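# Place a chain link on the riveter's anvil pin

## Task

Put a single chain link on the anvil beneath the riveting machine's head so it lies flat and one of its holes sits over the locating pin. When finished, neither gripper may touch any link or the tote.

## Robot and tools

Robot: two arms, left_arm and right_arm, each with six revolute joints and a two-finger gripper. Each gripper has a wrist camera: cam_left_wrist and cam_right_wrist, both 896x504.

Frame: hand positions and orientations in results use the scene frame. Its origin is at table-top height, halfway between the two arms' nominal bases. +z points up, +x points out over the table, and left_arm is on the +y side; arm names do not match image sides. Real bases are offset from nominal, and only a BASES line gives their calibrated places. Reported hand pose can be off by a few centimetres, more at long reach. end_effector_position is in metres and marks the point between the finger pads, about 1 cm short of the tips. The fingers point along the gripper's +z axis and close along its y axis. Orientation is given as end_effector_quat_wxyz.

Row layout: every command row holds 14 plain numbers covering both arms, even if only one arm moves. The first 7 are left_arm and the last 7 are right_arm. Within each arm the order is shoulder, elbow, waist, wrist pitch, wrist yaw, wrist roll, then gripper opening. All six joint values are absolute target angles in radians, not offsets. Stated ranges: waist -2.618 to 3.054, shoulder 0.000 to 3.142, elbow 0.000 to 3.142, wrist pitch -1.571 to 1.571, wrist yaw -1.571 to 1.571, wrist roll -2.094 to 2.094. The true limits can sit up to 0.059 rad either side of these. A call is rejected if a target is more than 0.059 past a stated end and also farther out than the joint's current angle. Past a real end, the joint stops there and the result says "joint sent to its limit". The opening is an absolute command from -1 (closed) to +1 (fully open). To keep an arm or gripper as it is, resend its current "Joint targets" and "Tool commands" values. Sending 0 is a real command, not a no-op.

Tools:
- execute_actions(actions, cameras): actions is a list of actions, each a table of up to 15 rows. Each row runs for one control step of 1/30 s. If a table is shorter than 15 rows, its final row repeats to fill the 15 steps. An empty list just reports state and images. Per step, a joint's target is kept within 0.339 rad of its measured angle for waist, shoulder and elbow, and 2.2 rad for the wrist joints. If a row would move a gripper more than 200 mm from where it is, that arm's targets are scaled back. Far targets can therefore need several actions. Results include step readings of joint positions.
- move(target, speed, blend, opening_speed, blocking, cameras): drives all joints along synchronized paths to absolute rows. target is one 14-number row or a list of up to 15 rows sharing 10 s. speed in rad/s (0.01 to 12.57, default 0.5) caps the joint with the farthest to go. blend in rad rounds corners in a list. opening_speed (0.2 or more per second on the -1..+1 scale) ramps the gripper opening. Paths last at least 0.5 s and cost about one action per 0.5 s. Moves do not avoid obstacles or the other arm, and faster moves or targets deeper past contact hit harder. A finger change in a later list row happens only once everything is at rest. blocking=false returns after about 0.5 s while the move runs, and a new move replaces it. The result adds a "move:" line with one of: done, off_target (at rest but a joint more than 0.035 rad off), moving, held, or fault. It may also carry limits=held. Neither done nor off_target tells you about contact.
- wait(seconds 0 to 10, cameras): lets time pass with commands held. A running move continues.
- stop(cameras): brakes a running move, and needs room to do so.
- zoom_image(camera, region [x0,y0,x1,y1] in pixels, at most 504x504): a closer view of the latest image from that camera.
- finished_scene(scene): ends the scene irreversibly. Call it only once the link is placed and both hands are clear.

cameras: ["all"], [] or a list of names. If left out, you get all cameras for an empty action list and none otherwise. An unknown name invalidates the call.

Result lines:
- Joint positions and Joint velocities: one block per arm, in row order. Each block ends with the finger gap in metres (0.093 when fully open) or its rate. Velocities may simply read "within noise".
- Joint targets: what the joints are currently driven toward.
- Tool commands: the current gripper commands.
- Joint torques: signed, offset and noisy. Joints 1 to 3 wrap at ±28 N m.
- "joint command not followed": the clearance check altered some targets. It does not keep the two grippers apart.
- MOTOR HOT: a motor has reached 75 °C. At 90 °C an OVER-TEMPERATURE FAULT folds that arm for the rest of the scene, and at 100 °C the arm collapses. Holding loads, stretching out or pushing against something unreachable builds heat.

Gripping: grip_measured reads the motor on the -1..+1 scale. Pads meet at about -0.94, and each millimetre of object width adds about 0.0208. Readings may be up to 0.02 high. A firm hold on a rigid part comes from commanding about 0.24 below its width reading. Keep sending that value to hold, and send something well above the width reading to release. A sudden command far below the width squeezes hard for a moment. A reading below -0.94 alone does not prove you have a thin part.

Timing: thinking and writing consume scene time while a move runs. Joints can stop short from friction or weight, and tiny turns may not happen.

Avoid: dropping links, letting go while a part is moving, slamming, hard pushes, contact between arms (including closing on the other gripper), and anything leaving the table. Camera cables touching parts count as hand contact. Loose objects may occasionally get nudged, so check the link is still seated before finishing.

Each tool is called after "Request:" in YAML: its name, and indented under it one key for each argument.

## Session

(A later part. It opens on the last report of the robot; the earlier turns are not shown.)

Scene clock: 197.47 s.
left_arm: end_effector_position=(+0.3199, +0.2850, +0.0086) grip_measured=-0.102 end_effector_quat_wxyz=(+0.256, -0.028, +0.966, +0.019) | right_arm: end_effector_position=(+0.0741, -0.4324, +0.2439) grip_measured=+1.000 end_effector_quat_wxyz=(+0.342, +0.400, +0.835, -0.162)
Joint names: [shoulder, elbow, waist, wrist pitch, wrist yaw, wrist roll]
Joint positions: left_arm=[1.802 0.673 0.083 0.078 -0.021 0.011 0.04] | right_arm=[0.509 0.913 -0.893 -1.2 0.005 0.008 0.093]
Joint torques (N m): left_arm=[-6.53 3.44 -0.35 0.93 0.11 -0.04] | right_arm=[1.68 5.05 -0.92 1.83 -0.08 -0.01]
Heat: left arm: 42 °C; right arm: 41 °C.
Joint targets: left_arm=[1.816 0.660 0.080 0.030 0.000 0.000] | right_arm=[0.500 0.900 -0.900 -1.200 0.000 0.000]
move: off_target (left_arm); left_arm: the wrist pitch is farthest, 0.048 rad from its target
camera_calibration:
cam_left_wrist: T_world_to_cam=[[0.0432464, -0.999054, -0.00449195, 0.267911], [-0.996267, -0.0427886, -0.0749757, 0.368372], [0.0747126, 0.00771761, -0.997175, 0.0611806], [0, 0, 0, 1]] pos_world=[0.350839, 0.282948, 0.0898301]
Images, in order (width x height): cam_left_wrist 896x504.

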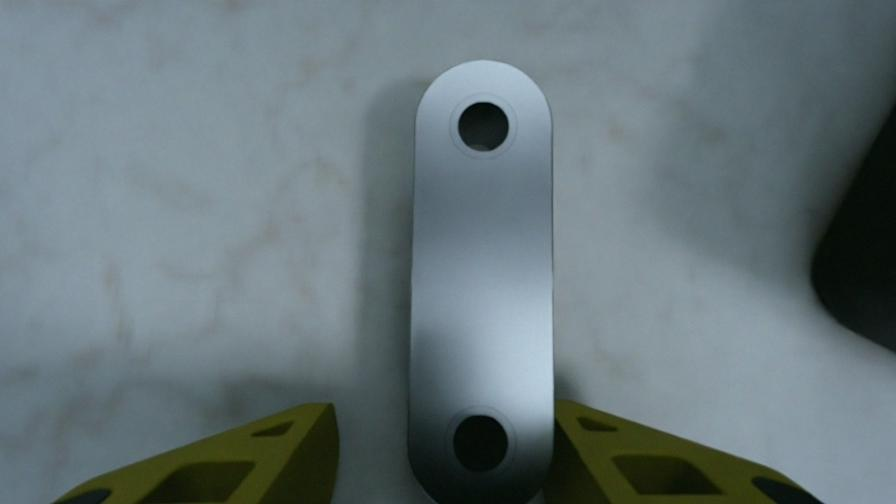

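Request:
move:
  target:
    - [1.78,0.70,0.06,0.07,0,0,0.0,0.5,0.9,-0.9,-1.2,0,0,1]
    - [1.60,0.77,0.06,-0.1,0,0,0.0,0.5,0.9,-0.9,-1.2,0,0,1]
  speed: 0.25
  opening_speed: 0.8
  cameras: ["cam_left_wrist"]

Scene clock: 202.60 s.
left_arm: end_effector_position=(+0.3292, +0.2772, +0.0654) grip_measured=-0.002 end_effector_quat_wxyz=(+0.285, -0.018, +0.958, +0.012) | right_arm: end_effector_position=(+0.0741, -0.4324, +0.2439) grip_measured=+1.000 end_effector_quat_wxyz=(+0.342, +0.400, +0.835, -0.162)
Joint names: [shoulder, elbow, waist, wrist pitch, wrist yaw, wrist roll]
Joint positions: left_arm=[1.631 0.739 0.065 -0.101 -0.009 0.01 0.045] | right_arm=[0.509 0.913 -0.893 -1.2 0.005 0.008 0.093]
Joint torques (N m): left_arm=[-10.06 7.79 -0.59 1.6 0 -0.03] | right_arm=[1.69 5.08 -0.91 1.83 -0.08 -0.01]
Heat: left arm: 41 °C; right arm: 41 °C.
Joint targets: left_arm=[1.600 0.770 0.060 -0.100 0.000 0.000] | right_arm=[0.500 0.900 -0.900 -1.200 0.000 0.000]
move: done
camera_calibration:
cam_left_wrist: T_world_to_cam=[[0.0200367, -0.999791, 0.00417208, 0.267251], [-0.990927, -0.0204134, -0.132841, 0.37742], [0.132899, -0.00147253, -0.991129, 0.100171], [0, 0, 0, 1]] pos_world=[0.355328, 0.275047, 0.148304]
Images, in order (width x height): cam_left_wrist 896x504.

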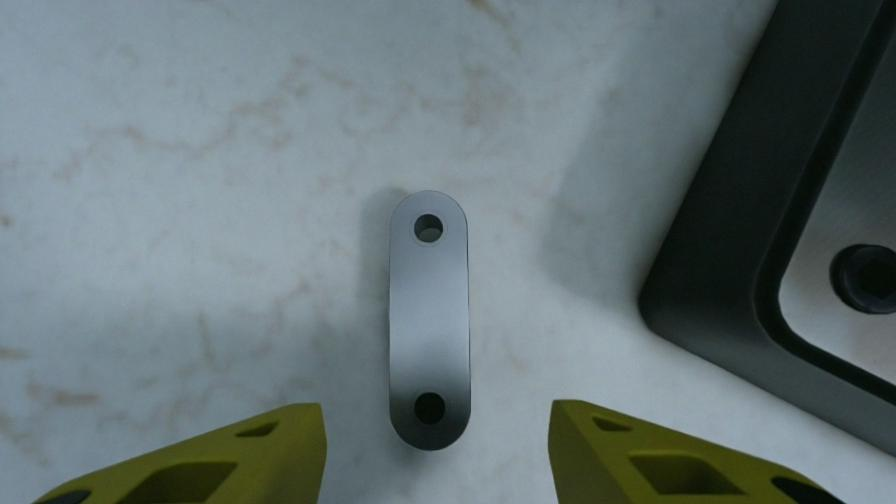

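Request:
move:
  target:
    - [1.683,0.31,0.065,0.87,0,0,0.0,0.5,0.9,-0.9,-1.2,0,0,1]
  speed: 0.5
  cameras: ["cam_left_wrist"]

Scene clock: 212.50 s.
left_arm: end_effector_position=(+0.3277, +0.2767, +0.0714) grip_measured=-0.002 end_effector_quat_wxyz=(+0.498, -0.017, +0.867, +0.017) | right_arm: end_effector_position=(+0.0741, -0.4324, +0.2439) grip_measured=+1.000 end_effector_quat_wxyz=(+0.342, +0.400, +0.835, -0.162)
Joint names: [shoulder, elbow, waist, wrist pitch, wrist yaw, wrist roll]
Joint positions: left_arm=[1.676 0.317 0.065 0.831 -0.007 0.01 0.045] | right_arm=[0.509 0.913 -0.893 -1.2 0.005 0.008 0.093]
Joint torques (N m): left_arm=[-5.34 3.51 -0.17 2.63 -0.03 -0.02] | right_arm=[1.68 5.08 -0.92 1.82 -0.07 -0.01]
Heat: left arm: 41 °C; right arm: 41 °C.
Joint targets: left_arm=[1.683 0.310 0.065 0.870 0.000 0.000] | right_arm=[0.500 0.900 -0.900 -1.200 0.000 0.000]
move: off_target (left_arm); left_arm: the wrist pitch is farthest, 0.039 rad from its target
camera_calibration:
cam_left_wrist: T_world_to_cam=[[0.0188567, -0.999803, -0.00626217, 0.267895], [-0.826114, -0.0120522, -0.563374, 0.351197], [0.563187, 0.0157967, -0.826178, -0.0511526], [0, 0, 0, 1]] pos_world=[0.313885, 0.272883, 0.157272]
Images, in order (width x height): cam_left_wrist 896x504.

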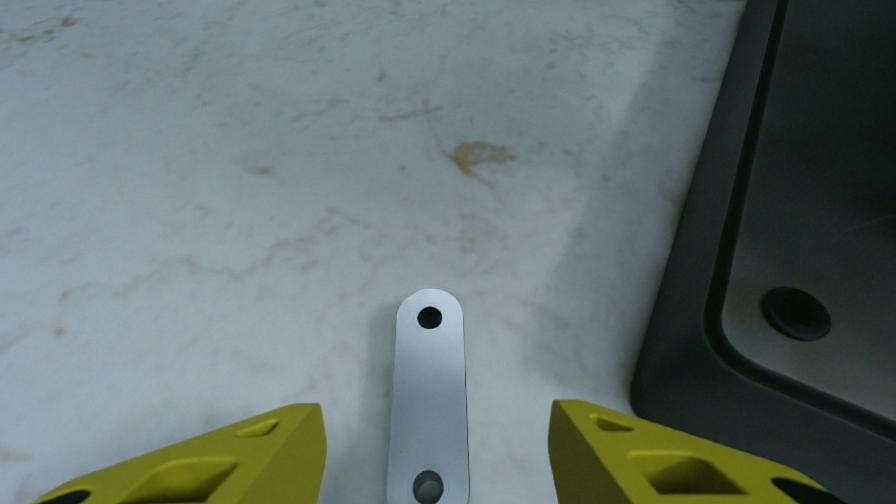

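Request:
move:
  target:
    - [1.95,0.30,0.065,1.15,0,0,0.0,0.5,0.9,-0.9,-1.2,0,0,1]
    - [2.06,0.295,0.065,1.27,0,0,0.0,0.5,0.9,-0.9,-1.2,0,0,1]
  speed: [0.4,0.15]
  cameras: ["cam_left_wrist"]

Scene clock: 217.03 s.
left_arm: end_effector_position=(+0.3300, +0.2767, +0.0210) grip_measured=-0.002 end_effector_quat_wxyz=(+0.504, -0.017, +0.863, +0.017) | right_arm: end_effector_position=(+0.0741, -0.4324, +0.2439) grip_measured=+1.000 end_effector_quat_wxyz=(+0.342, +0.400, +0.835, -0.162)
Joint names: [shoulder, elbow, waist, wrist pitch, wrist yaw, wrist roll]
Joint positions: left_arm=[2.052 0.306 0.065 1.233 -0.007 0.01 0.045] | right_arm=[0.509 0.913 -0.893 -1.2 0.005 0.008 0.093]
Joint torques (N m): left_arm=[-6.53 1.36 -0.17 2.63 -0.03 -0.03] | right_arm=[1.66 5.04 -0.94 1.83 -0.08 -0.01]
Heat: left arm: 42 °C; right arm: 41 °C.
Joint targets: left_arm=[2.060 0.295 0.065 1.270 0.000 0.000] | right_arm=[0.500 0.900 -0.900 -1.200 0.000 0.000]
move: off_target (left_arm); left_arm: the wrist pitch is farthest, 0.037 rad from its target
camera_calibration:
cam_left_wrist: T_world_to_cam=[[0.0185847, -0.999807, -0.00637092, 0.267656], [-0.818263, -0.0115478, -0.574729, 0.322165], [0.574544, 0.0158942, -0.818319, -0.0981108], [0, 0, 0, 1]] pos_world=[0.31501, 0.272884, 0.106577]
Images, in order (width x height): cam_left_wrist 896x504.

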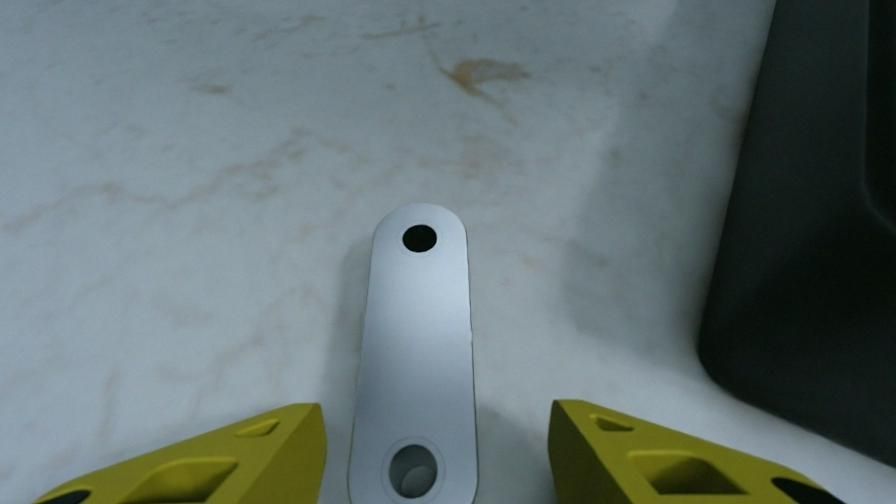

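Request:
move:
  target:
    - [2.075,0.29,0.079,1.285,0,0,0.0,0.5,0.9,-0.9,-1.2,0,0,1]
    - [2.085,0.285,0.079,1.30,0,0,0.0,0.5,0.9,-0.9,-1.2,0,0,1]
  speed: 0.12
  cameras: ["cam_left_wrist"]

Scene clock: 221.63 s.
left_arm: end_effector_position=(+0.3247, +0.2788, +0.0158) grip_measured=-0.002 end_effector_quat_wxyz=(+0.500, -0.019, +0.866, +0.018) | right_arm: end_effector_position=(+0.0741, -0.4324, +0.2439) grip_measured=+1.000 end_effector_quat_wxyz=(+0.342, +0.400, +0.835, -0.162)
Joint names: [shoulder, elbow, waist, wrist pitch, wrist yaw, wrist roll]
Joint positions: left_arm=[2.076 0.291 0.072 1.263 -0.006 0.01 0.045] | right_arm=[0.509 0.913 -0.893 -1.2 0.005 0.008 0.093]
Joint torques (N m): left_arm=[-6.42 1.48 0.44 2.62 -0.05 -0.03] | right_arm=[1.66 5.08 -0.94 1.83 -0.07 -0.01]
Heat: left arm: 42 °C; right arm: 41 °C.
Joint targets: left_arm=[2.085 0.285 0.079 1.300 0.000 0.000] | right_arm=[0.500 0.900 -0.900 -1.200 0.000 0.000]
move: off_target (left_arm); left_arm: the wrist pitch is farthest, 0.037 rad from its target
camera_calibration:
cam_left_wrist: T_world_to_cam=[[0.0246846, -0.999678, -0.00595367, 0.267736], [-0.822992, -0.0169402, -0.5678, 0.317811], [0.567517, 0.0189157, -0.823145, -0.0978853], [0, 0, 0, 1]] pos_world=[0.310499, 0.274885, 0.101474]
Images, in order (width x height): cam_left_wrist 896x504.

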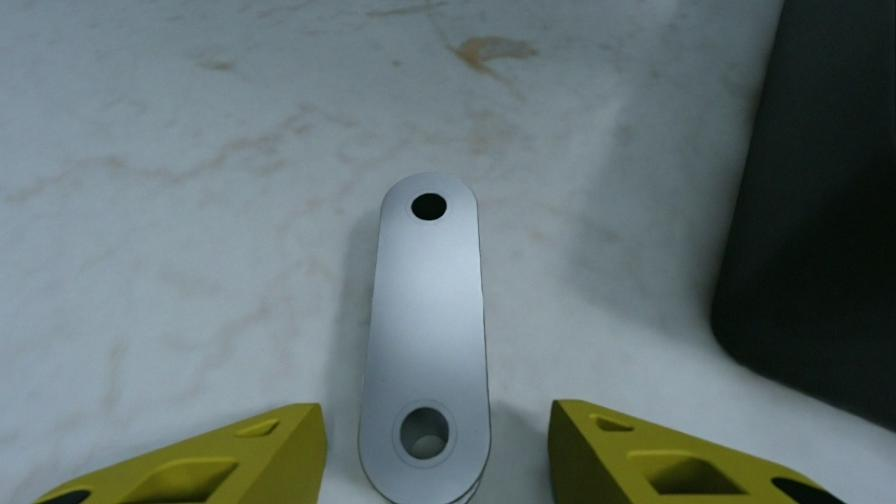

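Request:
move:
  target: [2.085,0.285,0.079,1.30,0,0,-0.85,0.5,0.9,-0.9,-1.2,0,0,1]
  opening_speed: 0.6
  cameras: ["cam_left_wrist"]

Scene clock: 226.20 s.
left_arm: end_effector_position=(+0.3248, +0.2788, +0.0159) grip_measured=-0.603 end_effector_quat_wxyz=(+0.500, -0.019, +0.865, +0.018) | right_arm: end_effector_position=(+0.0741, -0.4324, +0.2439) grip_measured=+1.000 end_effector_quat_wxyz=(+0.342, +0.400, +0.835, -0.162)
Joint names: [shoulder, elbow, waist, wrist pitch, wrist yaw, wrist roll]
Joint positions: left_arm=[2.076 0.291 0.072 1.264 -0.006 0.01 0.016] | right_arm=[0.509 0.913 -0.893 -1.2 0.005 0.008 0.093]
Joint torques (N m): left_arm=[-6.45 1.5 0.46 2.62 -0.03 -0.03] | right_arm=[1.69 5.05 -0.92 1.83 -0.08 -0.01]
Heat: left arm: 43 °C; right arm: 41 °C.
Joint targets: left_arm=[2.085 0.285 0.079 1.300 0.000 0.000] | right_arm=[0.500 0.900 -0.900 -1.200 0.000 0.000]
move: off_target (left_arm); left_arm: the wrist pitch is farthest, 0.036 rad from its target
camera_calibration:
cam_left_wrist: T_world_to_cam=[[0.0246613, -0.999677, -0.00607361, 0.267756], [-0.822505, -0.0168366, -0.568508, 0.317762], [0.568223, 0.0190158, -0.822655, -0.0981001], [0, 0, 0, 1]] pos_world=[0.3105, 0.274885, 0.101574]
Images, in order (width x height): cam_left_wrist 896x504.

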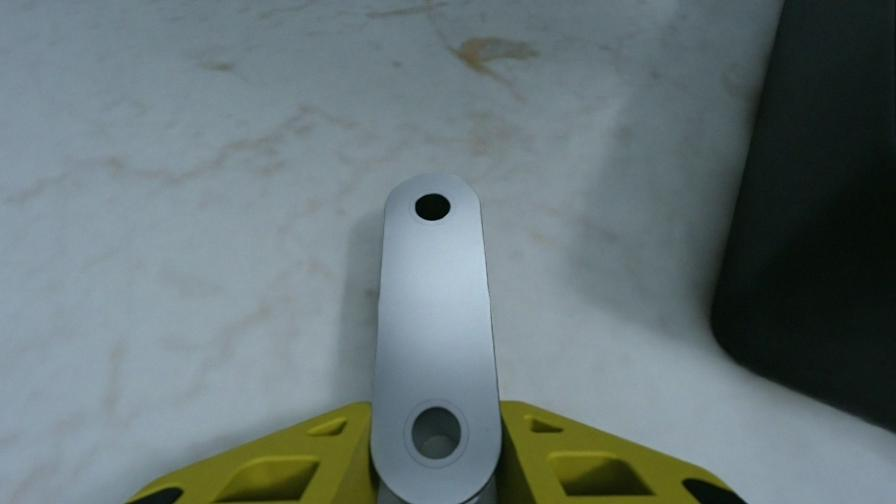

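Request:
move:
  target:
    - [1.75,0.38,0.079,0.89,0,0,-0.85,0.5,0.9,-0.9,-1.2,0,0,1]
    - [1.175,0.542,0.06,0.147,0,0,-0.85,0.5,0.9,-0.9,-1.2,0,0,1]
    - [1.175,0.542,-0.44,0.147,0,0,-0.85,0.5,0.9,-0.9,-1.2,0,0,1]
  speed: [0.4,0.6,0.5]
  blend: 0.05
  cameras: ["cam_left_wrist"]

Scene clock: 243.73 s.
left_arm: end_effector_position=(+0.2775, +0.1047, +0.1582) grip_measured=-0.616 end_effector_quat_wxyz=(+0.462, +0.202, +0.858, -0.103) | right_arm: end_effector_position=(+0.0741, -0.4324, +0.2439) grip_measured=+1.000 end_effector_quat_wxyz=(+0.342, +0.400, +0.835, -0.162)
Joint names: [shoulder, elbow, waist, wrist pitch, wrist yaw, wrist roll]
Joint positions: left_arm=[1.199 0.5 -0.434 0.113 -0.003 0.01 0.016] | right_arm=[0.509 0.913 -0.893 -1.2 0.005 0.008 0.093]
Joint torques (N m): left_arm=[-6.31 9.48 -0.57 2.53 -0.07 -0.03] | right_arm=[1.69 5.07 -0.92 1.83 -0.08 -0.02]
Heat: left arm: 45 °C; right arm: 41 °C.
Joint targets: left_arm=[1.175 0.542 -0.440 0.147 0.000 0.000] | right_arm=[0.500 0.900 -0.900 -1.200 0.000 0.000]
move: off_target (left_arm); left_arm: the elbow is farthest, 0.042 rad from its target
camera_calibration:
cam_left_wrist: T_world_to_cam=[[-0.46598, -0.884792, -0.00239462, 0.219338], [-0.757869, 0.40053, -0.514986, 0.286749], [0.456615, -0.238159, -0.857195, 0.112528], [0, 0, 0, 1]] pos_world=[0.268143, 0.106017, 0.244655]
Images, in order (width x height): cam_left_wrist 896x504.

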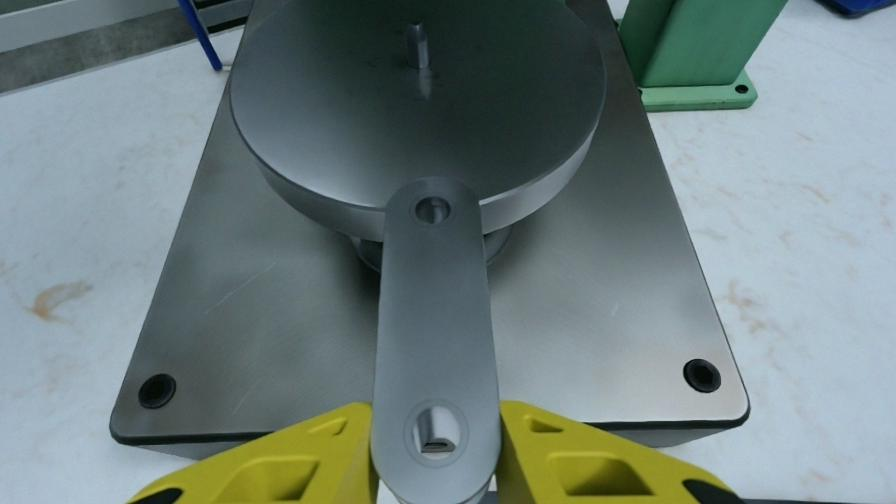

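Request:
move:
  target: [1.152,0.586,-0.446,0.147,0,0,-0.85,0.5,0.9,-0.9,-1.2,0,0,1]
  speed: 0.3
  cameras: ["cam_left_wrist"]

Scene clock: 249.03 s.
left_arm: end_effector_position=(+0.2787, +0.1025, +0.1679) grip_measured=-0.616 end_effector_quat_wxyz=(+0.465, +0.204, +0.855, -0.105) | right_arm: end_effector_position=(+0.0741, -0.4324, +0.2439) grip_measured=+1.000 end_effector_quat_wxyz=(+0.342, +0.400, +0.835, -0.162)
Joint names: [shoulder, elbow, waist, wrist pitch, wrist yaw, wrist roll]
Joint positions: left_arm=[1.185 0.528 -0.439 0.08 -0.003 0.01 0.016] | right_arm=[0.509 0.913 -0.893 -1.2 0.005 0.008 0.093]
Joint torques (N m): left_arm=[-7.13 10.82 -0.72 2.92 -0.07 -0.03] | right_arm=[1.74 5.05 -0.92 1.83 -0.08 -0.02]
Heat: left arm: 45 °C; right arm: 41 °C.
Joint targets: left_arm=[1.152 0.586 -0.446 0.147 0.000 0.000] | right_arm=[0.500 0.900 -0.900 -1.200 0.000 0.000]
move: off_target (left_arm); left_arm: the wrist pitch is farthest, 0.067 rad from its target
camera_calibration:
cam_left_wrist: T_world_to_cam=[[-0.469698, -0.882823, -0.00266008, 0.21882], [-0.752601, 0.401986, -0.521534, 0.293017], [0.461492, -0.242962, -0.853226, 0.118207], [0, 0, 0, 1]] pos_world=[0.268753, 0.104111, 0.254257]
Images, in order (width x height): cam_left_wrist 896x504.

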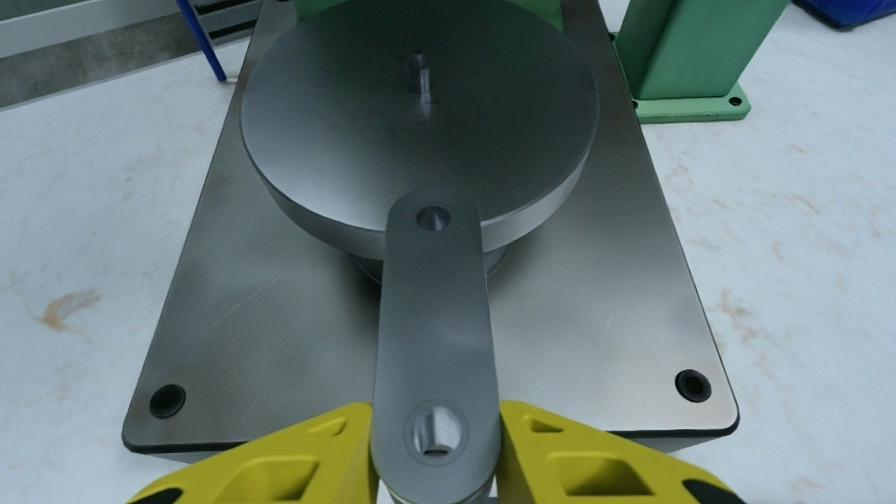

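Request:
move:
  target: [1.145,0.65,-0.447,0.17,0,0,-0.85,0.5,0.9,-0.9,-1.2,0,0,1]
  speed: 0.3
  cameras: ["cam_left_wrist"]

Scene clock: 254.63 s.
left_arm: end_effector_position=(+0.2968, +0.0936, +0.2157) grip_measured=-0.616 end_effector_quat_wxyz=(+0.518, +0.196, +0.824, -0.117) | right_arm: end_effector_position=(+0.0741, -0.4324, +0.2439) grip_measured=+1.000 end_effector_quat_wxyz=(+0.342, +0.400, +0.835, -0.162)
Joint names: [shoulder, elbow, waist, wrist pitch, wrist yaw, wrist roll]
Joint positions: left_arm=[1.17 0.608 -0.439 0.111 -0.003 0.01 0.016] | right_arm=[0.509 0.913 -0.893 -1.2 0.005 0.008 0.093]
Joint torques (N m): left_arm=[-6.46 9.7 -0.8 2.93 -0.08 -0.03] | right_arm=[1.66 5.09 -0.94 1.83 -0.07 -0.02]
Heat: left arm: 45 °C; right arm: 41 °C.
Joint targets: left_arm=[1.145 0.650 -0.447 0.170 0.000 0.000] | right_arm=[0.500 0.900 -0.900 -1.200 0.000 0.000]
move: off_target (left_arm); left_arm: the wrist pitch is farthest, 0.059 rad from its target
camera_calibration:
cam_left_wrist: T_world_to_cam=[[-0.469104, -0.88312, -0.0064299, 0.220219], [-0.687261, 0.369619, -0.625343, 0.341117], [0.554629, -0.288932, -0.780324, 0.109409], [0, 0, 0, 1]] pos_world=[0.27706, 0.100008, 0.300106]
Images, in order (width x height): cam_left_wrist 896x504.

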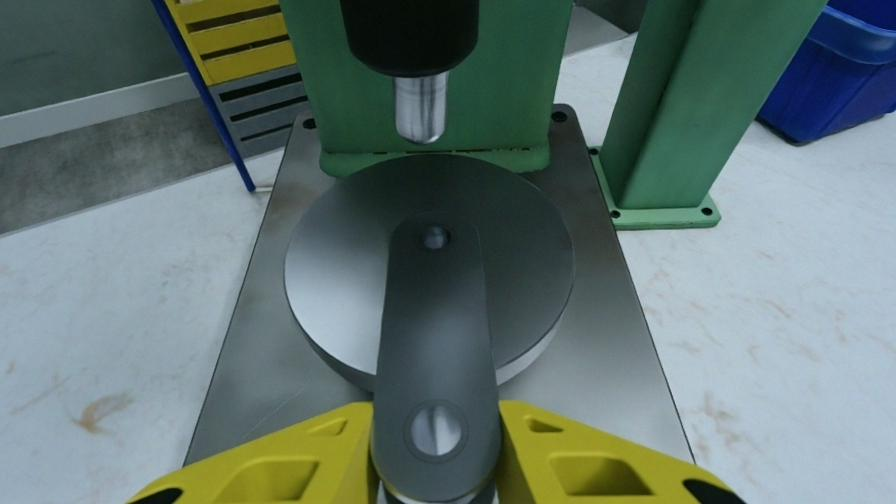

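Request:
move:
  target: [1.371,0.561,-0.447,0.62,0,0,-1,0.5,0.9,-0.9,-1.2,0,0,1]
  speed: 0.2
  cameras: ["cam_left_wrist"]

Scene clock: 271.90 s.
left_arm: end_effector_position=(+0.3277, +0.0783, +0.2197) grip_measured=-0.616 end_effector_quat_wxyz=(+0.594, +0.184, +0.772, -0.134) | right_arm: end_effector_position=(+0.0741, -0.4324, +0.2439) grip_measured=+1.000 end_effector_quat_wxyz=(+0.342, +0.400, +0.835, -0.162)
Joint names: [shoulder, elbow, waist, wrist pitch, wrist yaw, wrist roll]
Joint positions: left_arm=[1.342 0.549 -0.439 0.532 -0.003 0.01 0.016] | right_arm=[0.509 0.913 -0.893 -1.2 0.005 0.008 0.093]
Joint torques (N m): left_arm=[-2.59 7.08 -0.79 3.36 -0.08 -0.03] | right_arm=[1.68 5.05 -0.94 1.83 -0.08 -0.02]
Heat: left arm: 46 °C; right arm: 41 °C.
Joint targets: left_arm=[1.371 0.561 -0.447 0.620 0.000 0.000] | right_arm=[0.500 0.900 -0.900 -1.200 0.000 0.000]
move: off_target (left_arm); left_arm: the wrist pitch is farthest, 0.088 rad from its target
camera_calibration:
cam_left_wrist: T_world_to_cam=[[-0.467594, -0.883864, -0.0118579, 0.22197], [-0.569542, 0.311512, -0.760646, 0.366182], [0.676001, -0.34892, -0.649059, 0.0270605], [0, 0, 0, 1]] pos_world=[0.294055, 0.0915628, 0.29873]
Images, in order (width x height): cam_left_wrist 896x504.

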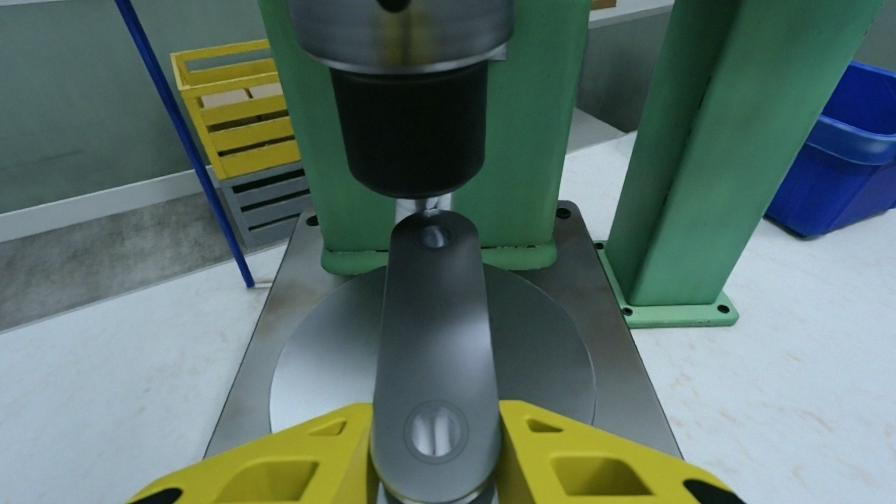

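Request:
move:
  target: [1.515,0.46,-0.447,0.83,0,0,-1,0.5,0.9,-0.9,-1.2,0,0,1]
  speed: 0.15
  cameras: ["cam_left_wrist"]

Scene clock: 277.20 s.
left_arm: end_effector_position=(+0.3283, +0.0745, +0.1698) grip_measured=-0.616 end_effector_quat_wxyz=(+0.583, +0.189, +0.779, -0.136) | right_arm: end_effector_position=(+0.0741, -0.4324, +0.2439) grip_measured=+1.000 end_effector_quat_wxyz=(+0.342, +0.400, +0.835, -0.162)
Joint names: [shoulder, elbow, waist, wrist pitch, wrist yaw, wrist roll]
Joint positions: left_arm=[1.514 0.463 -0.443 0.763 0.005 0.01 0.016] | right_arm=[0.509 0.913 -0.893 -1.2 0.005 0.008 0.093]
Joint torques (N m): left_arm=[-5.9 5.09 -0.43 3.1 -0.16 -0.03] | right_arm=[1.68 5.07 -0.9 1.83 -0.08 -0.01]
Heat: left arm: 46 °C; right arm: 41 °C.
Joint targets: left_arm=[1.515 0.460 -0.447 0.830 0.000 0.000] | right_arm=[0.500 0.900 -0.900 -1.200 0.000 0.000]
move: off_target (left_arm); left_arm: the wrist pitch is farthest, 0.067 rad from its target
camera_calibration:
cam_left_wrist: T_world_to_cam=[[-0.478302, -0.878151, -0.00880767, 0.220977], [-0.58398, 0.325534, -0.743636, 0.33062], [0.655892, -0.350539, -0.668527, 0.00299778], [0, 0, 0, 1]] pos_world=[0.296803, 0.0874738, 0.249811]
Images, in order (width x height): cam_left_wrist 896x504.

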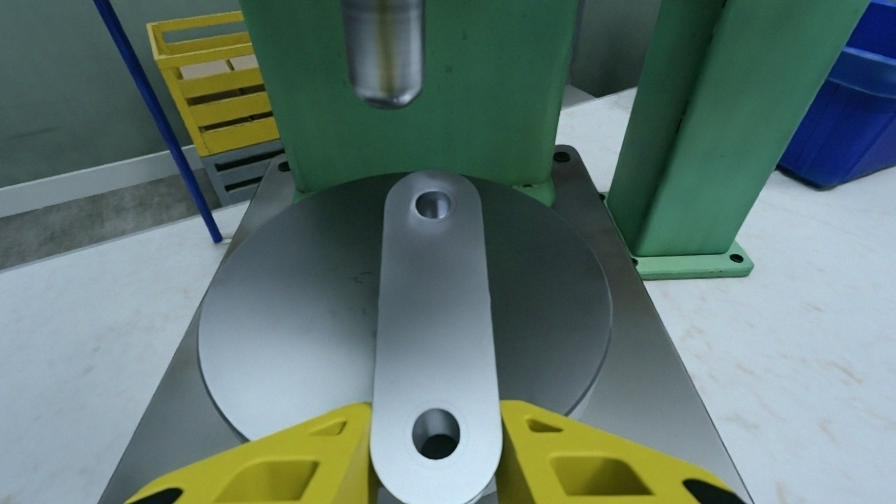

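Request:
move:
  target: [1.43,0.66,-0.447,0.33,0,0,-1,0.5,0.9,-0.9,-1.2,0,0,1]
  speed: 0.2
  cameras: ["cam_left_wrist"]

Scene clock: 296.73 s.
left_arm: end_effector_position=(+0.3293, +0.0741, +0.1617) grip_measured=-0.616 end_effector_quat_wxyz=(+0.495, +0.203, +0.837, -0.116) | right_arm: end_effector_position=(+0.0741, -0.4324, +0.2439) grip_measured=+1.000 end_effector_quat_wxyz=(+0.342, +0.400, +0.835, -0.162)
Joint names: [shoulder, elbow, waist, wrist pitch, wrist yaw, wrist roll]
Joint positions: left_arm=[1.461 0.625 -0.443 0.333 0.005 0.01 0.016] | right_arm=[0.509 0.913 -0.893 -1.2 0.005 0.008 0.093]
Joint torques (N m): left_arm=[-9.21 8.68 -0.46 2.18 -0.15 -0.03] | right_arm=[1.72 5.08 -0.92 1.83 -0.07 -0.01]
Heat: left arm: 48 °C; right arm: 41 °C.
Joint targets: left_arm=[1.430 0.660 -0.447 0.330 0.000 0.000] | right_arm=[0.500 0.900 -0.900 -1.200 0.000 0.000]
move: done
camera_calibration:
cam_left_wrist: T_world_to_cam=[[-0.479275, -0.877664, -0.00100073, 0.219912], [-0.712446, 0.389718, -0.583558, 0.337021], [0.512558, -0.278972, -0.812071, 0.0619321], [0, 0, 0, 1]] pos_world=[0.313764, 0.0789432, 0.247185]
Images, in order (width x height): cam_left_wrist 896x504.

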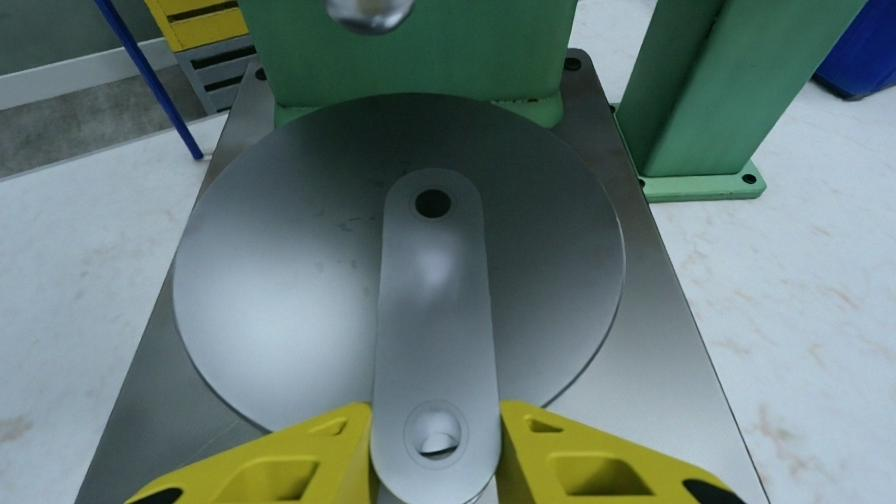

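Request:
move:
  target: [1.455,0.640,-0.447,0.375,0,0,-1,0.5,0.9,-0.9,-1.2,0,0,1]
  speed: 0.1

Request:
move:
  target: [1.475,0.627,-0.447,0.40,0,0,-1,0.5,0.9,-0.9,-1.2,0,0,1]
  speed: 0.1
  cameras: ["cam_left_wrist"]

Scene clock: 304.93 s.
left_arm: end_effector_position=(+0.3294, +0.0740, +0.1620) grip_measured=-0.616 end_effector_quat_wxyz=(+0.496, +0.203, +0.836, -0.116) | right_arm: end_effector_position=(+0.0741, -0.4324, +0.2439) grip_measured=+1.000 end_effector_quat_wxyz=(+0.342, +0.400, +0.835, -0.162)
Joint names: [shoulder, elbow, waist, wrist pitch, wrist yaw, wrist roll]
Joint positions: left_arm=[1.461 0.625 -0.443 0.334 0.005 0.01 0.016] | right_arm=[0.509 0.913 -0.893 -1.2 0.005 0.008 0.093]
Joint torques (N m): left_arm=[-6.87 7.09 -0.44 2.67 -0.15 -0.03] | right_arm=[1.66 5.09 -0.95 1.83 -0.07 -0.01]
Heat: left arm: 46 °C; right arm: 41 °C.
Joint targets: left_arm=[1.455 0.640 -0.447 0.375 0.000 0.000] | right_arm=[0.500 0.900 -0.900 -1.200 0.000 0.000]
move: off_target (left_arm); left_arm: the wrist pitch is farthest, 0.041 rad from its target
camera_calibration:
cam_left_wrist: T_world_to_cam=[[-0.47925, -0.877678, -0.0010805, 0.219925], [-0.711816, 0.389403, -0.584537, 0.337209], [0.513456, -0.27937, -0.811366, 0.0616694], [0, 0, 0, 1]] pos_world=[0.313766, 0.0789423, 0.247385]
cam_right_wrist: T_world_to_cam=[[-0.783536, -0.621237, 0.0116599, -0.21368], [-0.587415, 0.734502, -0.339779, 0.482556], [0.202519, -0.273078, -0.940433, 0.171922], [0, 0, 0, 1]] pos_world=[0.0812167, -0.440236, 0.328135]

Scene clock: 305.73 s.
left_arm: end_effector_position=(+0.3308, +0.0733, +0.1622) grip_measured=-0.616 end_effector_quat_wxyz=(+0.499, +0.203, +0.835, -0.117) | right_arm: end_effector_position=(+0.0741, -0.4324, +0.2439) grip_measured=+1.000 end_effector_quat_wxyz=(+0.342, +0.400, +0.835, -0.162)
Joint names: [shoulder, elbow, waist, wrist pitch, wrist yaw, wrist roll]
Joint positions: left_arm=[1.468 0.625 -0.443 0.348 0.005 0.01 0.016] | right_arm=[0.509 0.913 -0.893 -1.2 0.005 0.008 0.093]
Joint torques (N m): left_arm=[-5.67 6.04 -0.43 2.82 -0.15 -0.02] | right_arm=[1.68 5.05 -0.92 1.84 -0.08 -0.01]
Heat: left arm: 46 °C; right arm: 41 °C.
Joint targets: left_arm=[1.475 0.627 -0.447 0.400 0.000 0.000] | right_arm=[0.500 0.900 -0.900 -1.200 0.000 0.000]
move: off_target (left_arm); left_arm: the wrist pitch is farthest, 0.052 rad from its target
camera_calibration:
cam_left_wrist: T_world_to_cam=[[-0.479267, -0.877668, -0.00129041, 0.220063], [-0.708242, 0.387616, -0.590039, 0.338453], [0.518359, -0.281873, -0.807373, 0.058837], [0, 0, 0, 1]] pos_world=[0.314677, 0.0785367, 0.247488]
Images, in order (width x height): cam_left_wrist 896x504.

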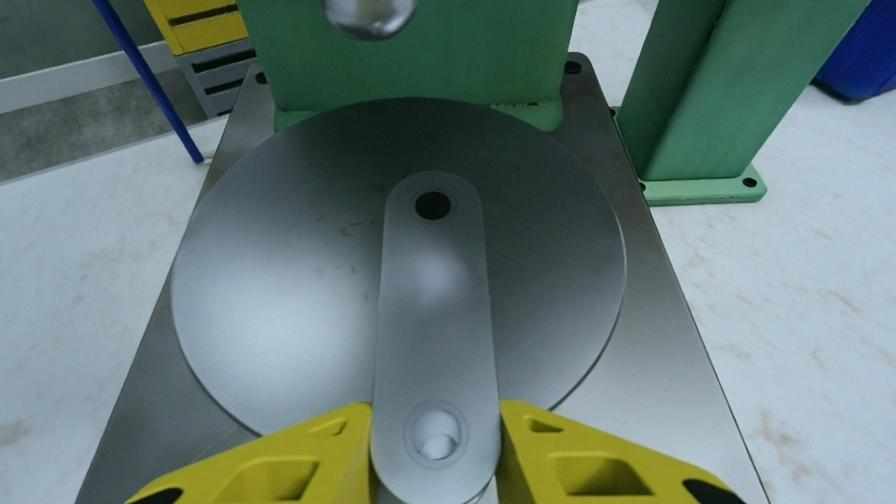

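Request:
move:
  target: [1.49,0.60,-0.447,0.40,0,0,-1,0.5,0.9,-0.9,-1.2,0,0,1]
  speed: 0.1
  cameras: ["cam_left_wrist"]

Scene clock: 308.77 s.
left_arm: end_effector_position=(+0.3312, +0.0731, +0.1611) grip_measured=-0.616 end_effector_quat_wxyz=(+0.504, +0.202, +0.832, -0.118) | right_arm: end_effector_position=(+0.0741, -0.4324, +0.2439) grip_measured=+1.000 end_effector_quat_wxyz=(+0.342, +0.400, +0.835, -0.162)
Joint names: [shoulder, elbow, waist, wrist pitch, wrist yaw, wrist roll]
Joint positions: left_arm=[1.475 0.613 -0.443 0.379 0.005 0.01 0.016] | right_arm=[0.509 0.913 -0.893 -1.2 0.005 0.008 0.093]
Joint torques (N m): left_arm=[-4.88 4.86 -0.46 2.45 -0.16 -0.02] | right_arm=[1.69 5.07 -0.91 1.83 -0.08 -0.02]
Heat: left arm: 46 °C; right arm: 41 °C.
Joint targets: left_arm=[1.490 0.600 -0.447 0.400 0.000 0.000] | right_arm=[0.500 0.900 -0.900 -1.200 0.000 0.000]
move: done
camera_calibration:
cam_left_wrist: T_world_to_cam=[[-0.479282, -0.877659, -0.00175856, 0.220157], [-0.701732, 0.384412, -0.599833, 0.337784], [0.527124, -0.286255, -0.800124, 0.0539815], [0, 0, 0, 1]] pos_world=[0.314096, 0.0788269, 0.246193]
Images, in order (width x height): cam_left_wrist 896x504.

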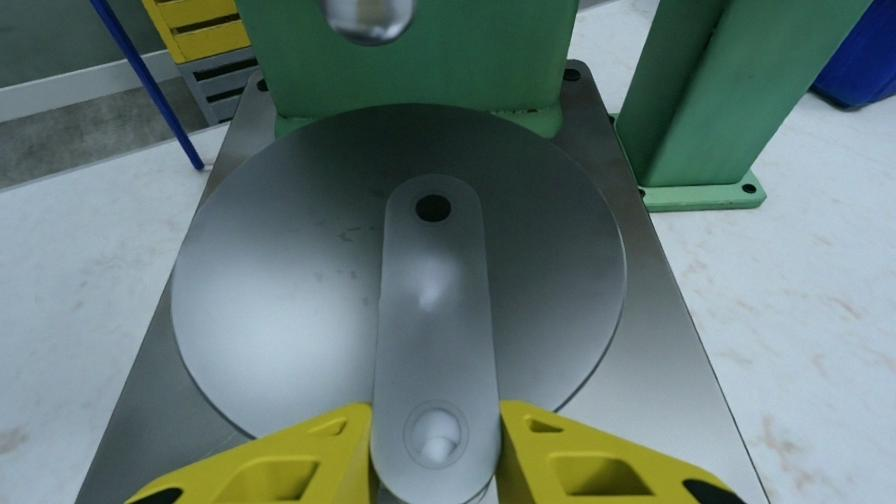

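Request:
zoom_image:
  camera: "cam_left_wrist"
  region: [320, 130, 560, 504]

Scaled by 1.348 from the camera's 896x504 image, which has a finer 1280x720 frame.

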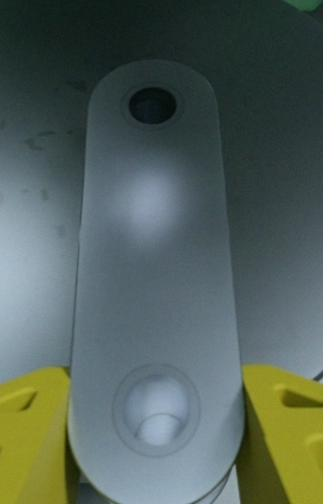

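Request:
move:
  target: [1.505,0.585,-0.447,0.42,0,0,-1,0.5,0.9,-0.9,-1.2,0,0,1]
  speed: 0.1
  cameras: ["cam_left_wrist"]

Request:
move:
  target: [1.52,0.57,-0.447,0.43,0,0,-1,0.5,0.9,-0.9,-1.2,0,0,1]
  speed: 0.1
  cameras: ["cam_left_wrist"]

Scene clock: 316.07 s.
left_arm: end_effector_position=(+0.3314, +0.0730, +0.1605) grip_measured=-0.616 end_effector_quat_wxyz=(+0.510, +0.201, +0.828, -0.120) | right_arm: end_effector_position=(+0.0741, -0.4324, +0.2439) grip_measured=+1.000 end_effector_quat_wxyz=(+0.342, +0.400, +0.835, -0.162)
Joint names: [shoulder, elbow, waist, wrist pitch, wrist yaw, wrist roll]
Joint positions: left_arm=[1.481 0.599 -0.443 0.413 0.005 0.01 0.016] | right_arm=[0.509 0.913 -0.893 -1.2 0.005 0.008 0.093]
Joint torques (N m): left_arm=[-3.99 4.7 -0.46 2.3 -0.15 -0.03] | right_arm=[1.69 5.05 -0.9 1.83 -0.08 -0.01]
Heat: left arm: 46 °C; right arm: 41 °C.
Joint targets: left_arm=[1.505 0.585 -0.447 0.420 0.000 0.000] | right_arm=[0.500 0.900 -0.900 -1.200 0.000 0.000]
move: done
camera_calibration:
cam_left_wrist: T_world_to_cam=[[-0.47923, -0.877686, -0.00233404, 0.220203], [-0.693631, 0.38036, -0.611721, 0.337184], [0.537787, -0.291536, -0.79107, 0.0486975], [0, 0, 0, 1]] pos_world=[0.31322, 0.0792149, 0.2453]
Images, in order (width x height): cam_left_wrist 896x504.

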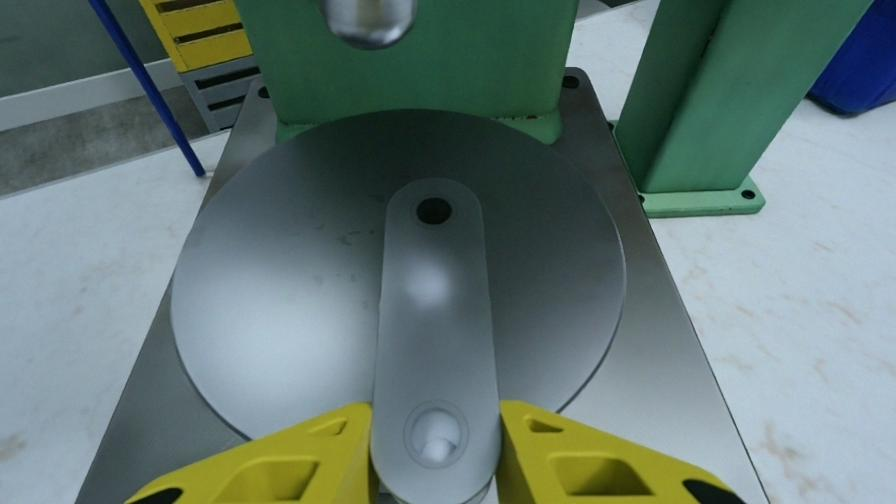

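Scene clock: 316.90 s.
left_arm: end_effector_position=(+0.3319, +0.0722, +0.1597) grip_measured=-0.616 end_effector_quat_wxyz=(+0.515, +0.201, +0.824, -0.122) | right_arm: end_effector_position=(+0.0741, -0.4324, +0.2439) grip_measured=+1.000 end_effector_quat_wxyz=(+0.342, +0.400, +0.835, -0.162)
Joint names: [shoulder, elbow, waist, wrist pitch, wrist yaw, wrist roll]
Joint positions: left_arm=[1.49 0.588 -0.443 0.448 0.008 0.01 0.016] | right_arm=[0.509 0.913 -0.893 -1.2 0.005 0.008 0.093]
Joint torques (N m): left_arm=[-3.49 4.34 -0.46 2.04 -0.19 -0.02] | right_arm=[1.69 5.07 -0.9 1.83 -0.07 -0.02]
Heat: left arm: 46 °C; right arm: 41 °C.
Joint targets: left_arm=[1.520 0.570 -0.447 0.430 0.000 0.000] | right_arm=[0.500 0.900 -0.900 -1.200 0.000 0.000]
move: done
camera_calibration:
cam_left_wrist: T_world_to_cam=[[-0.481606, -0.876386, -0.00153578, 0.220316], [-0.685168, 0.377616, -0.622857, 0.336516], [0.546444, -0.29892, -0.782334, 0.0438016], [0, 0, 0, 1]] pos_world=[0.31274, 0.079101, 0.244207]
Images, in order (width x height): cam_left_wrist 896x504.

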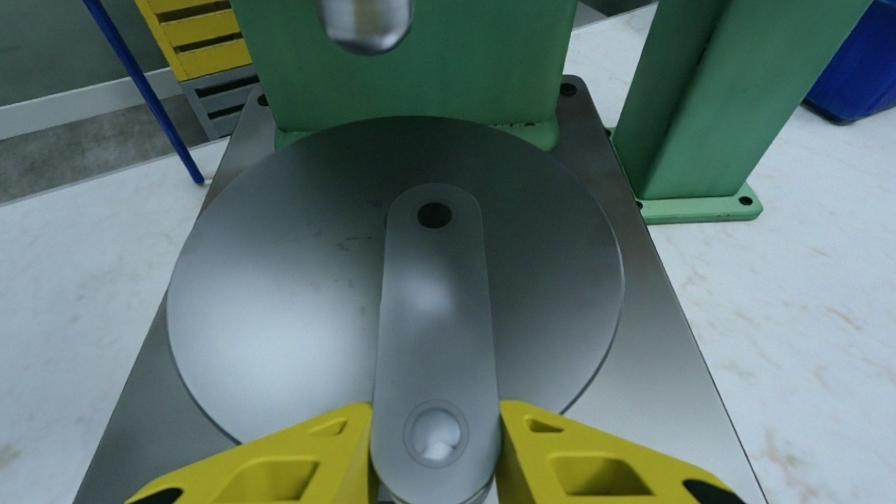

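Request:
move:
  target: [1.50,0.588,-0.445,0.44,0,0,-1,0.5,0.9,-0.9,-1.2,0,0,1]
  speed: 0.1

Request:
move:
  target: [1.50,0.588,-0.445,0.44,0,0,-0.1,0.5,0.9,-0.9,-1.2,0,0,1]
  opening_speed: 0.5
  cameras: ["cam_left_wrist"]

Scene clock: 321.40 s.
left_arm: end_effector_position=(+0.3321, +0.0721, +0.1599) grip_measured=-0.616 end_effector_quat_wxyz=(+0.516, +0.201, +0.824, -0.122) | right_arm: end_effector_position=(+0.0741, -0.4324, +0.2439) grip_measured=+1.000 end_effector_quat_wxyz=(+0.342, +0.400, +0.835, -0.162)
Joint names: [shoulder, elbow, waist, wrist pitch, wrist yaw, wrist roll]
Joint positions: left_arm=[1.49 0.588 -0.443 0.449 0.008 0.01 0.016] | right_arm=[0.509 0.913 -0.893 -1.2 0.005 0.008 0.093]
Joint torques (N m): left_arm=[-5.37 5.75 -0.29 2.14 -0.18 -0.03] | right_arm=[1.72 5.07 -0.92 1.83 -0.07 -0.01]
Heat: left arm: 45 °C; right arm: 41 °C.
Joint targets: left_arm=[1.500 0.588 -0.445 0.440 0.000 0.000] | right_arm=[0.500 0.900 -0.900 -1.200 0.000 0.000]
move: done
camera_calibration:
cam_left_wrist: T_world_to_cam=[[-0.481604, -0.876388, -0.00157938, 0.220374], [-0.684535, 0.377299, -0.623745, 0.336755], [0.547238, -0.299317, -0.781626, 0.0435125], [0, 0, 0, 1]] pos_world=[0.312842, 0.0791001, 0.244408]
cam_right_wrist: T_world_to_cam=[[-0.783536, -0.621237, 0.0116599, -0.21368], [-0.587415, 0.734502, -0.339779, 0.482556], [0.202519, -0.273078, -0.940433, 0.171922], [0, 0, 0, 1]] pos_world=[0.0812167, -0.440236, 0.328135]

Scene clock: 323.40 s.
left_arm: end_effector_position=(+0.3309, +0.0726, +0.1563) grip_measured=-0.102 end_effector_quat_wxyz=(+0.510, +0.202, +0.827, -0.121) | right_arm: end_effector_position=(+0.0741, -0.4324, +0.2439) grip_measured=+1.000 end_effector_quat_wxyz=(+0.342, +0.400, +0.835, -0.162)
Joint names: [shoulder, elbow, waist, wrist pitch, wrist yaw, wrist roll]
Joint positions: left_arm=[1.493 0.588 -0.443 0.437 0.009 0.01 0.04] | right_arm=[0.509 0.913 -0.893 -1.2 0.005 0.008 0.093]
Joint torques (N m): left_arm=[-5.65 5.72 -0.28 2.26 -0.19 -0.02] | right_arm=[1.68 5.08 -0.91 1.83 -0.07 -0.02]
Heat: left arm: 45 °C; right arm: 41 °C.
Joint targets: left_arm=[1.500 0.588 -0.445 0.440 0.000 0.000] | right_arm=[0.500 0.900 -0.900 -1.200 0.000 0.000]
move: done
camera_calibration:
cam_left_wrist: T_world_to_cam=[[-0.481905, -0.876223, -0.000814405, 0.220128], [-0.692483, 0.381421, -0.61236, 0.334056], [0.536875, -0.294536, -0.790578, 0.0459904], [0, 0, 0, 1]] pos_world=[0.312718, 0.0790114, 0.241101]
Images, in order (width x height): cam_left_wrist 896x504.

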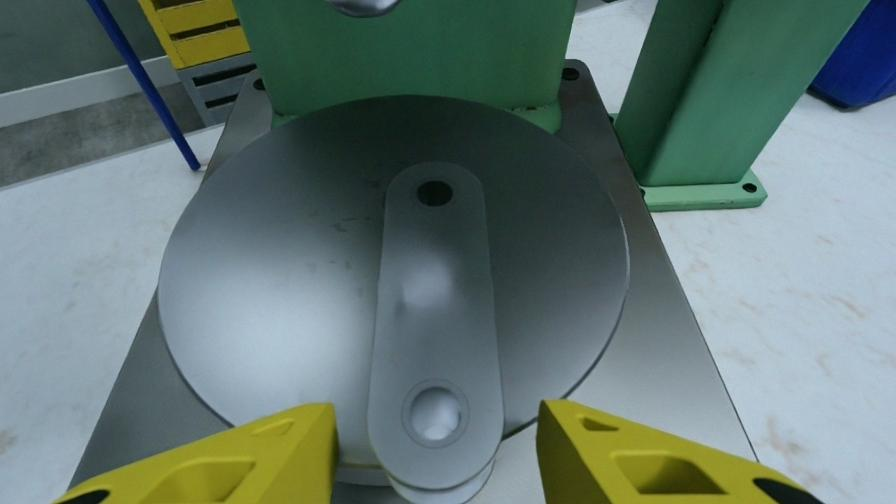

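Request:
move:
  target:
    - [1.35,0.55,-0.445,0.28,0,0,0,0.5,0.9,-0.9,-1.2,0,0,1]
    - [1.2,0.9,-0.445,-0.45,0,0,0,0.5,0.9,-0.9,-1.2,0,0,1]
  speed: [0.25,0.5]
  cameras: ["cam_left_wrist"]

Request:
zoom_image:
  camera: "cam_left_wrist"
  region: [300, 50, 600, 350]

Scene clock: 337.63 s.
left_arm: end_effector_position=(+0.2708, +0.1026, +0.2005) grip_measured=-0.002 end_effector_quat_wxyz=(+0.361, +0.219, +0.902, -0.087) | right_arm: end_effector_position=(+0.0741, -0.4324, +0.2439) grip_measured=+1.000 end_effector_quat_wxyz=(+0.342, +0.400, +0.835, -0.162)
Joint names: [shoulder, elbow, waist, wrist pitch, wrist yaw, wrist roll]
Joint positions: left_arm=[1.221 0.863 -0.443 -0.451 0.009 0.01 0.045] | right_arm=[0.509 0.913 -0.893 -1.2 0.005 0.008 0.093]
Joint torques (N m): left_arm=[-6.54 9.32 -0.29 1.88 -0.18 -0.02] | right_arm=[1.69 5.07 -0.92 1.83 -0.08 -0.02]
Heat: left arm: 45 °C; right arm: 41 °C.
Joint targets: left_arm=[1.200 0.900 -0.445 -0.450 0.000 0.000] | right_arm=[0.500 0.900 -0.900 -1.200 0.000 0.000]
move: off_target (left_arm); left_arm: the elbow is farthest, 0.037 rad from its target
camera_calibration:
cam_left_wrist: T_world_to_cam=[[-0.480113, -0.877117, 0.012531, 0.21454], [-0.835426, 0.452843, -0.311442, 0.279125], [0.267497, -0.159996, -0.950182, 0.213231], [0, 0, 0, 1]] pos_world=[0.279154, 0.0958933, 0.286852]
Images, in order (width x height): cam_left_wrist 896x504.

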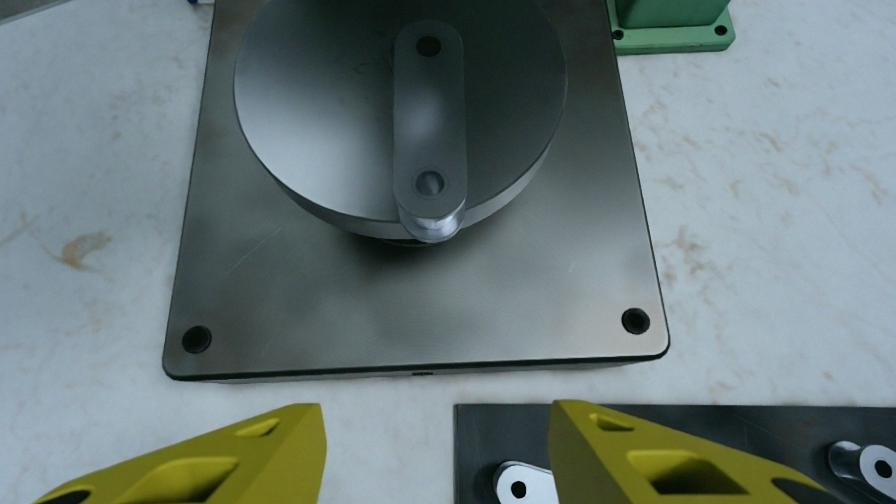

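Scaled by 1.680 from the camera's 896x504 image, which has a finer 1280x720 frame.

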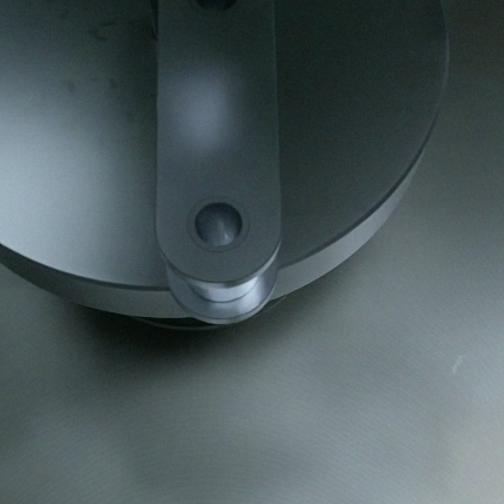

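Request:
zoom_image:
  camera: "cam_left_wrist"
  region: [350, 0, 510, 90]

Scaled by 3.150 from the camera's 896x504 image, which has a finer 1280x720 frame.

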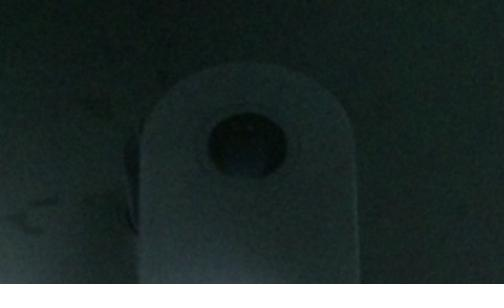

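Request:
move:
  target:
    - [1.36,0.56,-0.445,0.28,0,0,0,0.5,0.9,-0.9,-1.2,0,0,1]
    - [1.52,0.675,-0.447,0.345,0,0,0,0.5,0.9,-0.9,-1.2,0,0,1]
  speed: [0.5,0.15]
  cameras: ["cam_left_wrist"]

Scene clock: 358.87 s.
left_arm: end_effector_position=(+0.3252, +0.0760, +0.1369) grip_measured=-0.002 end_effector_quat_wxyz=(+0.460, +0.208, +0.856, -0.109) | right_arm: end_effector_position=(+0.0741, -0.4324, +0.2439) grip_measured=+1.000 end_effector_quat_wxyz=(+0.342, +0.400, +0.835, -0.162)
Joint names: [shoulder, elbow, waist, wrist pitch, wrist yaw, wrist roll]
Joint positions: left_arm=[1.507 0.629 -0.443 0.292 0.006 0.01 0.045] | right_arm=[0.509 0.913 -0.893 -1.2 0.005 0.008 0.093]
Joint torques (N m): left_arm=[-5.29 9.33 -0.46 2.75 -0.16 -0.03] | right_arm=[1.66 5.05 -0.92 1.82 -0.07 -0.02]
Heat: left arm: 44 °C; right arm: 42 °C.
Joint targets: left_arm=[1.520 0.675 -0.447 0.345 0.000 0.000] | right_arm=[0.500 0.900 -0.900 -1.200 0.000 0.000]
move: off_target (left_arm); left_arm: the wrist pitch is farthest, 0.053 rad from its target
camera_calibration:
cam_left_wrist: T_world_to_cam=[[-0.479793, -0.877378, 0.0024623, 0.219259], [-0.753134, 0.410407, -0.514155, 0.320958], [0.450097, -0.248542, -0.857694, 0.0686447], [0, 0, 0, 1]] pos_world=[0.316027, 0.0777105, 0.223358]
Images, in order (width x height): cam_left_wrist 896x504.

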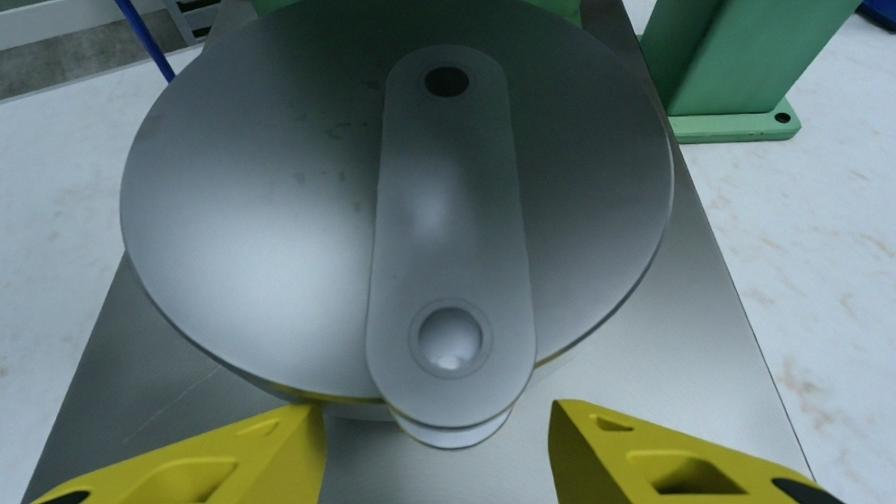

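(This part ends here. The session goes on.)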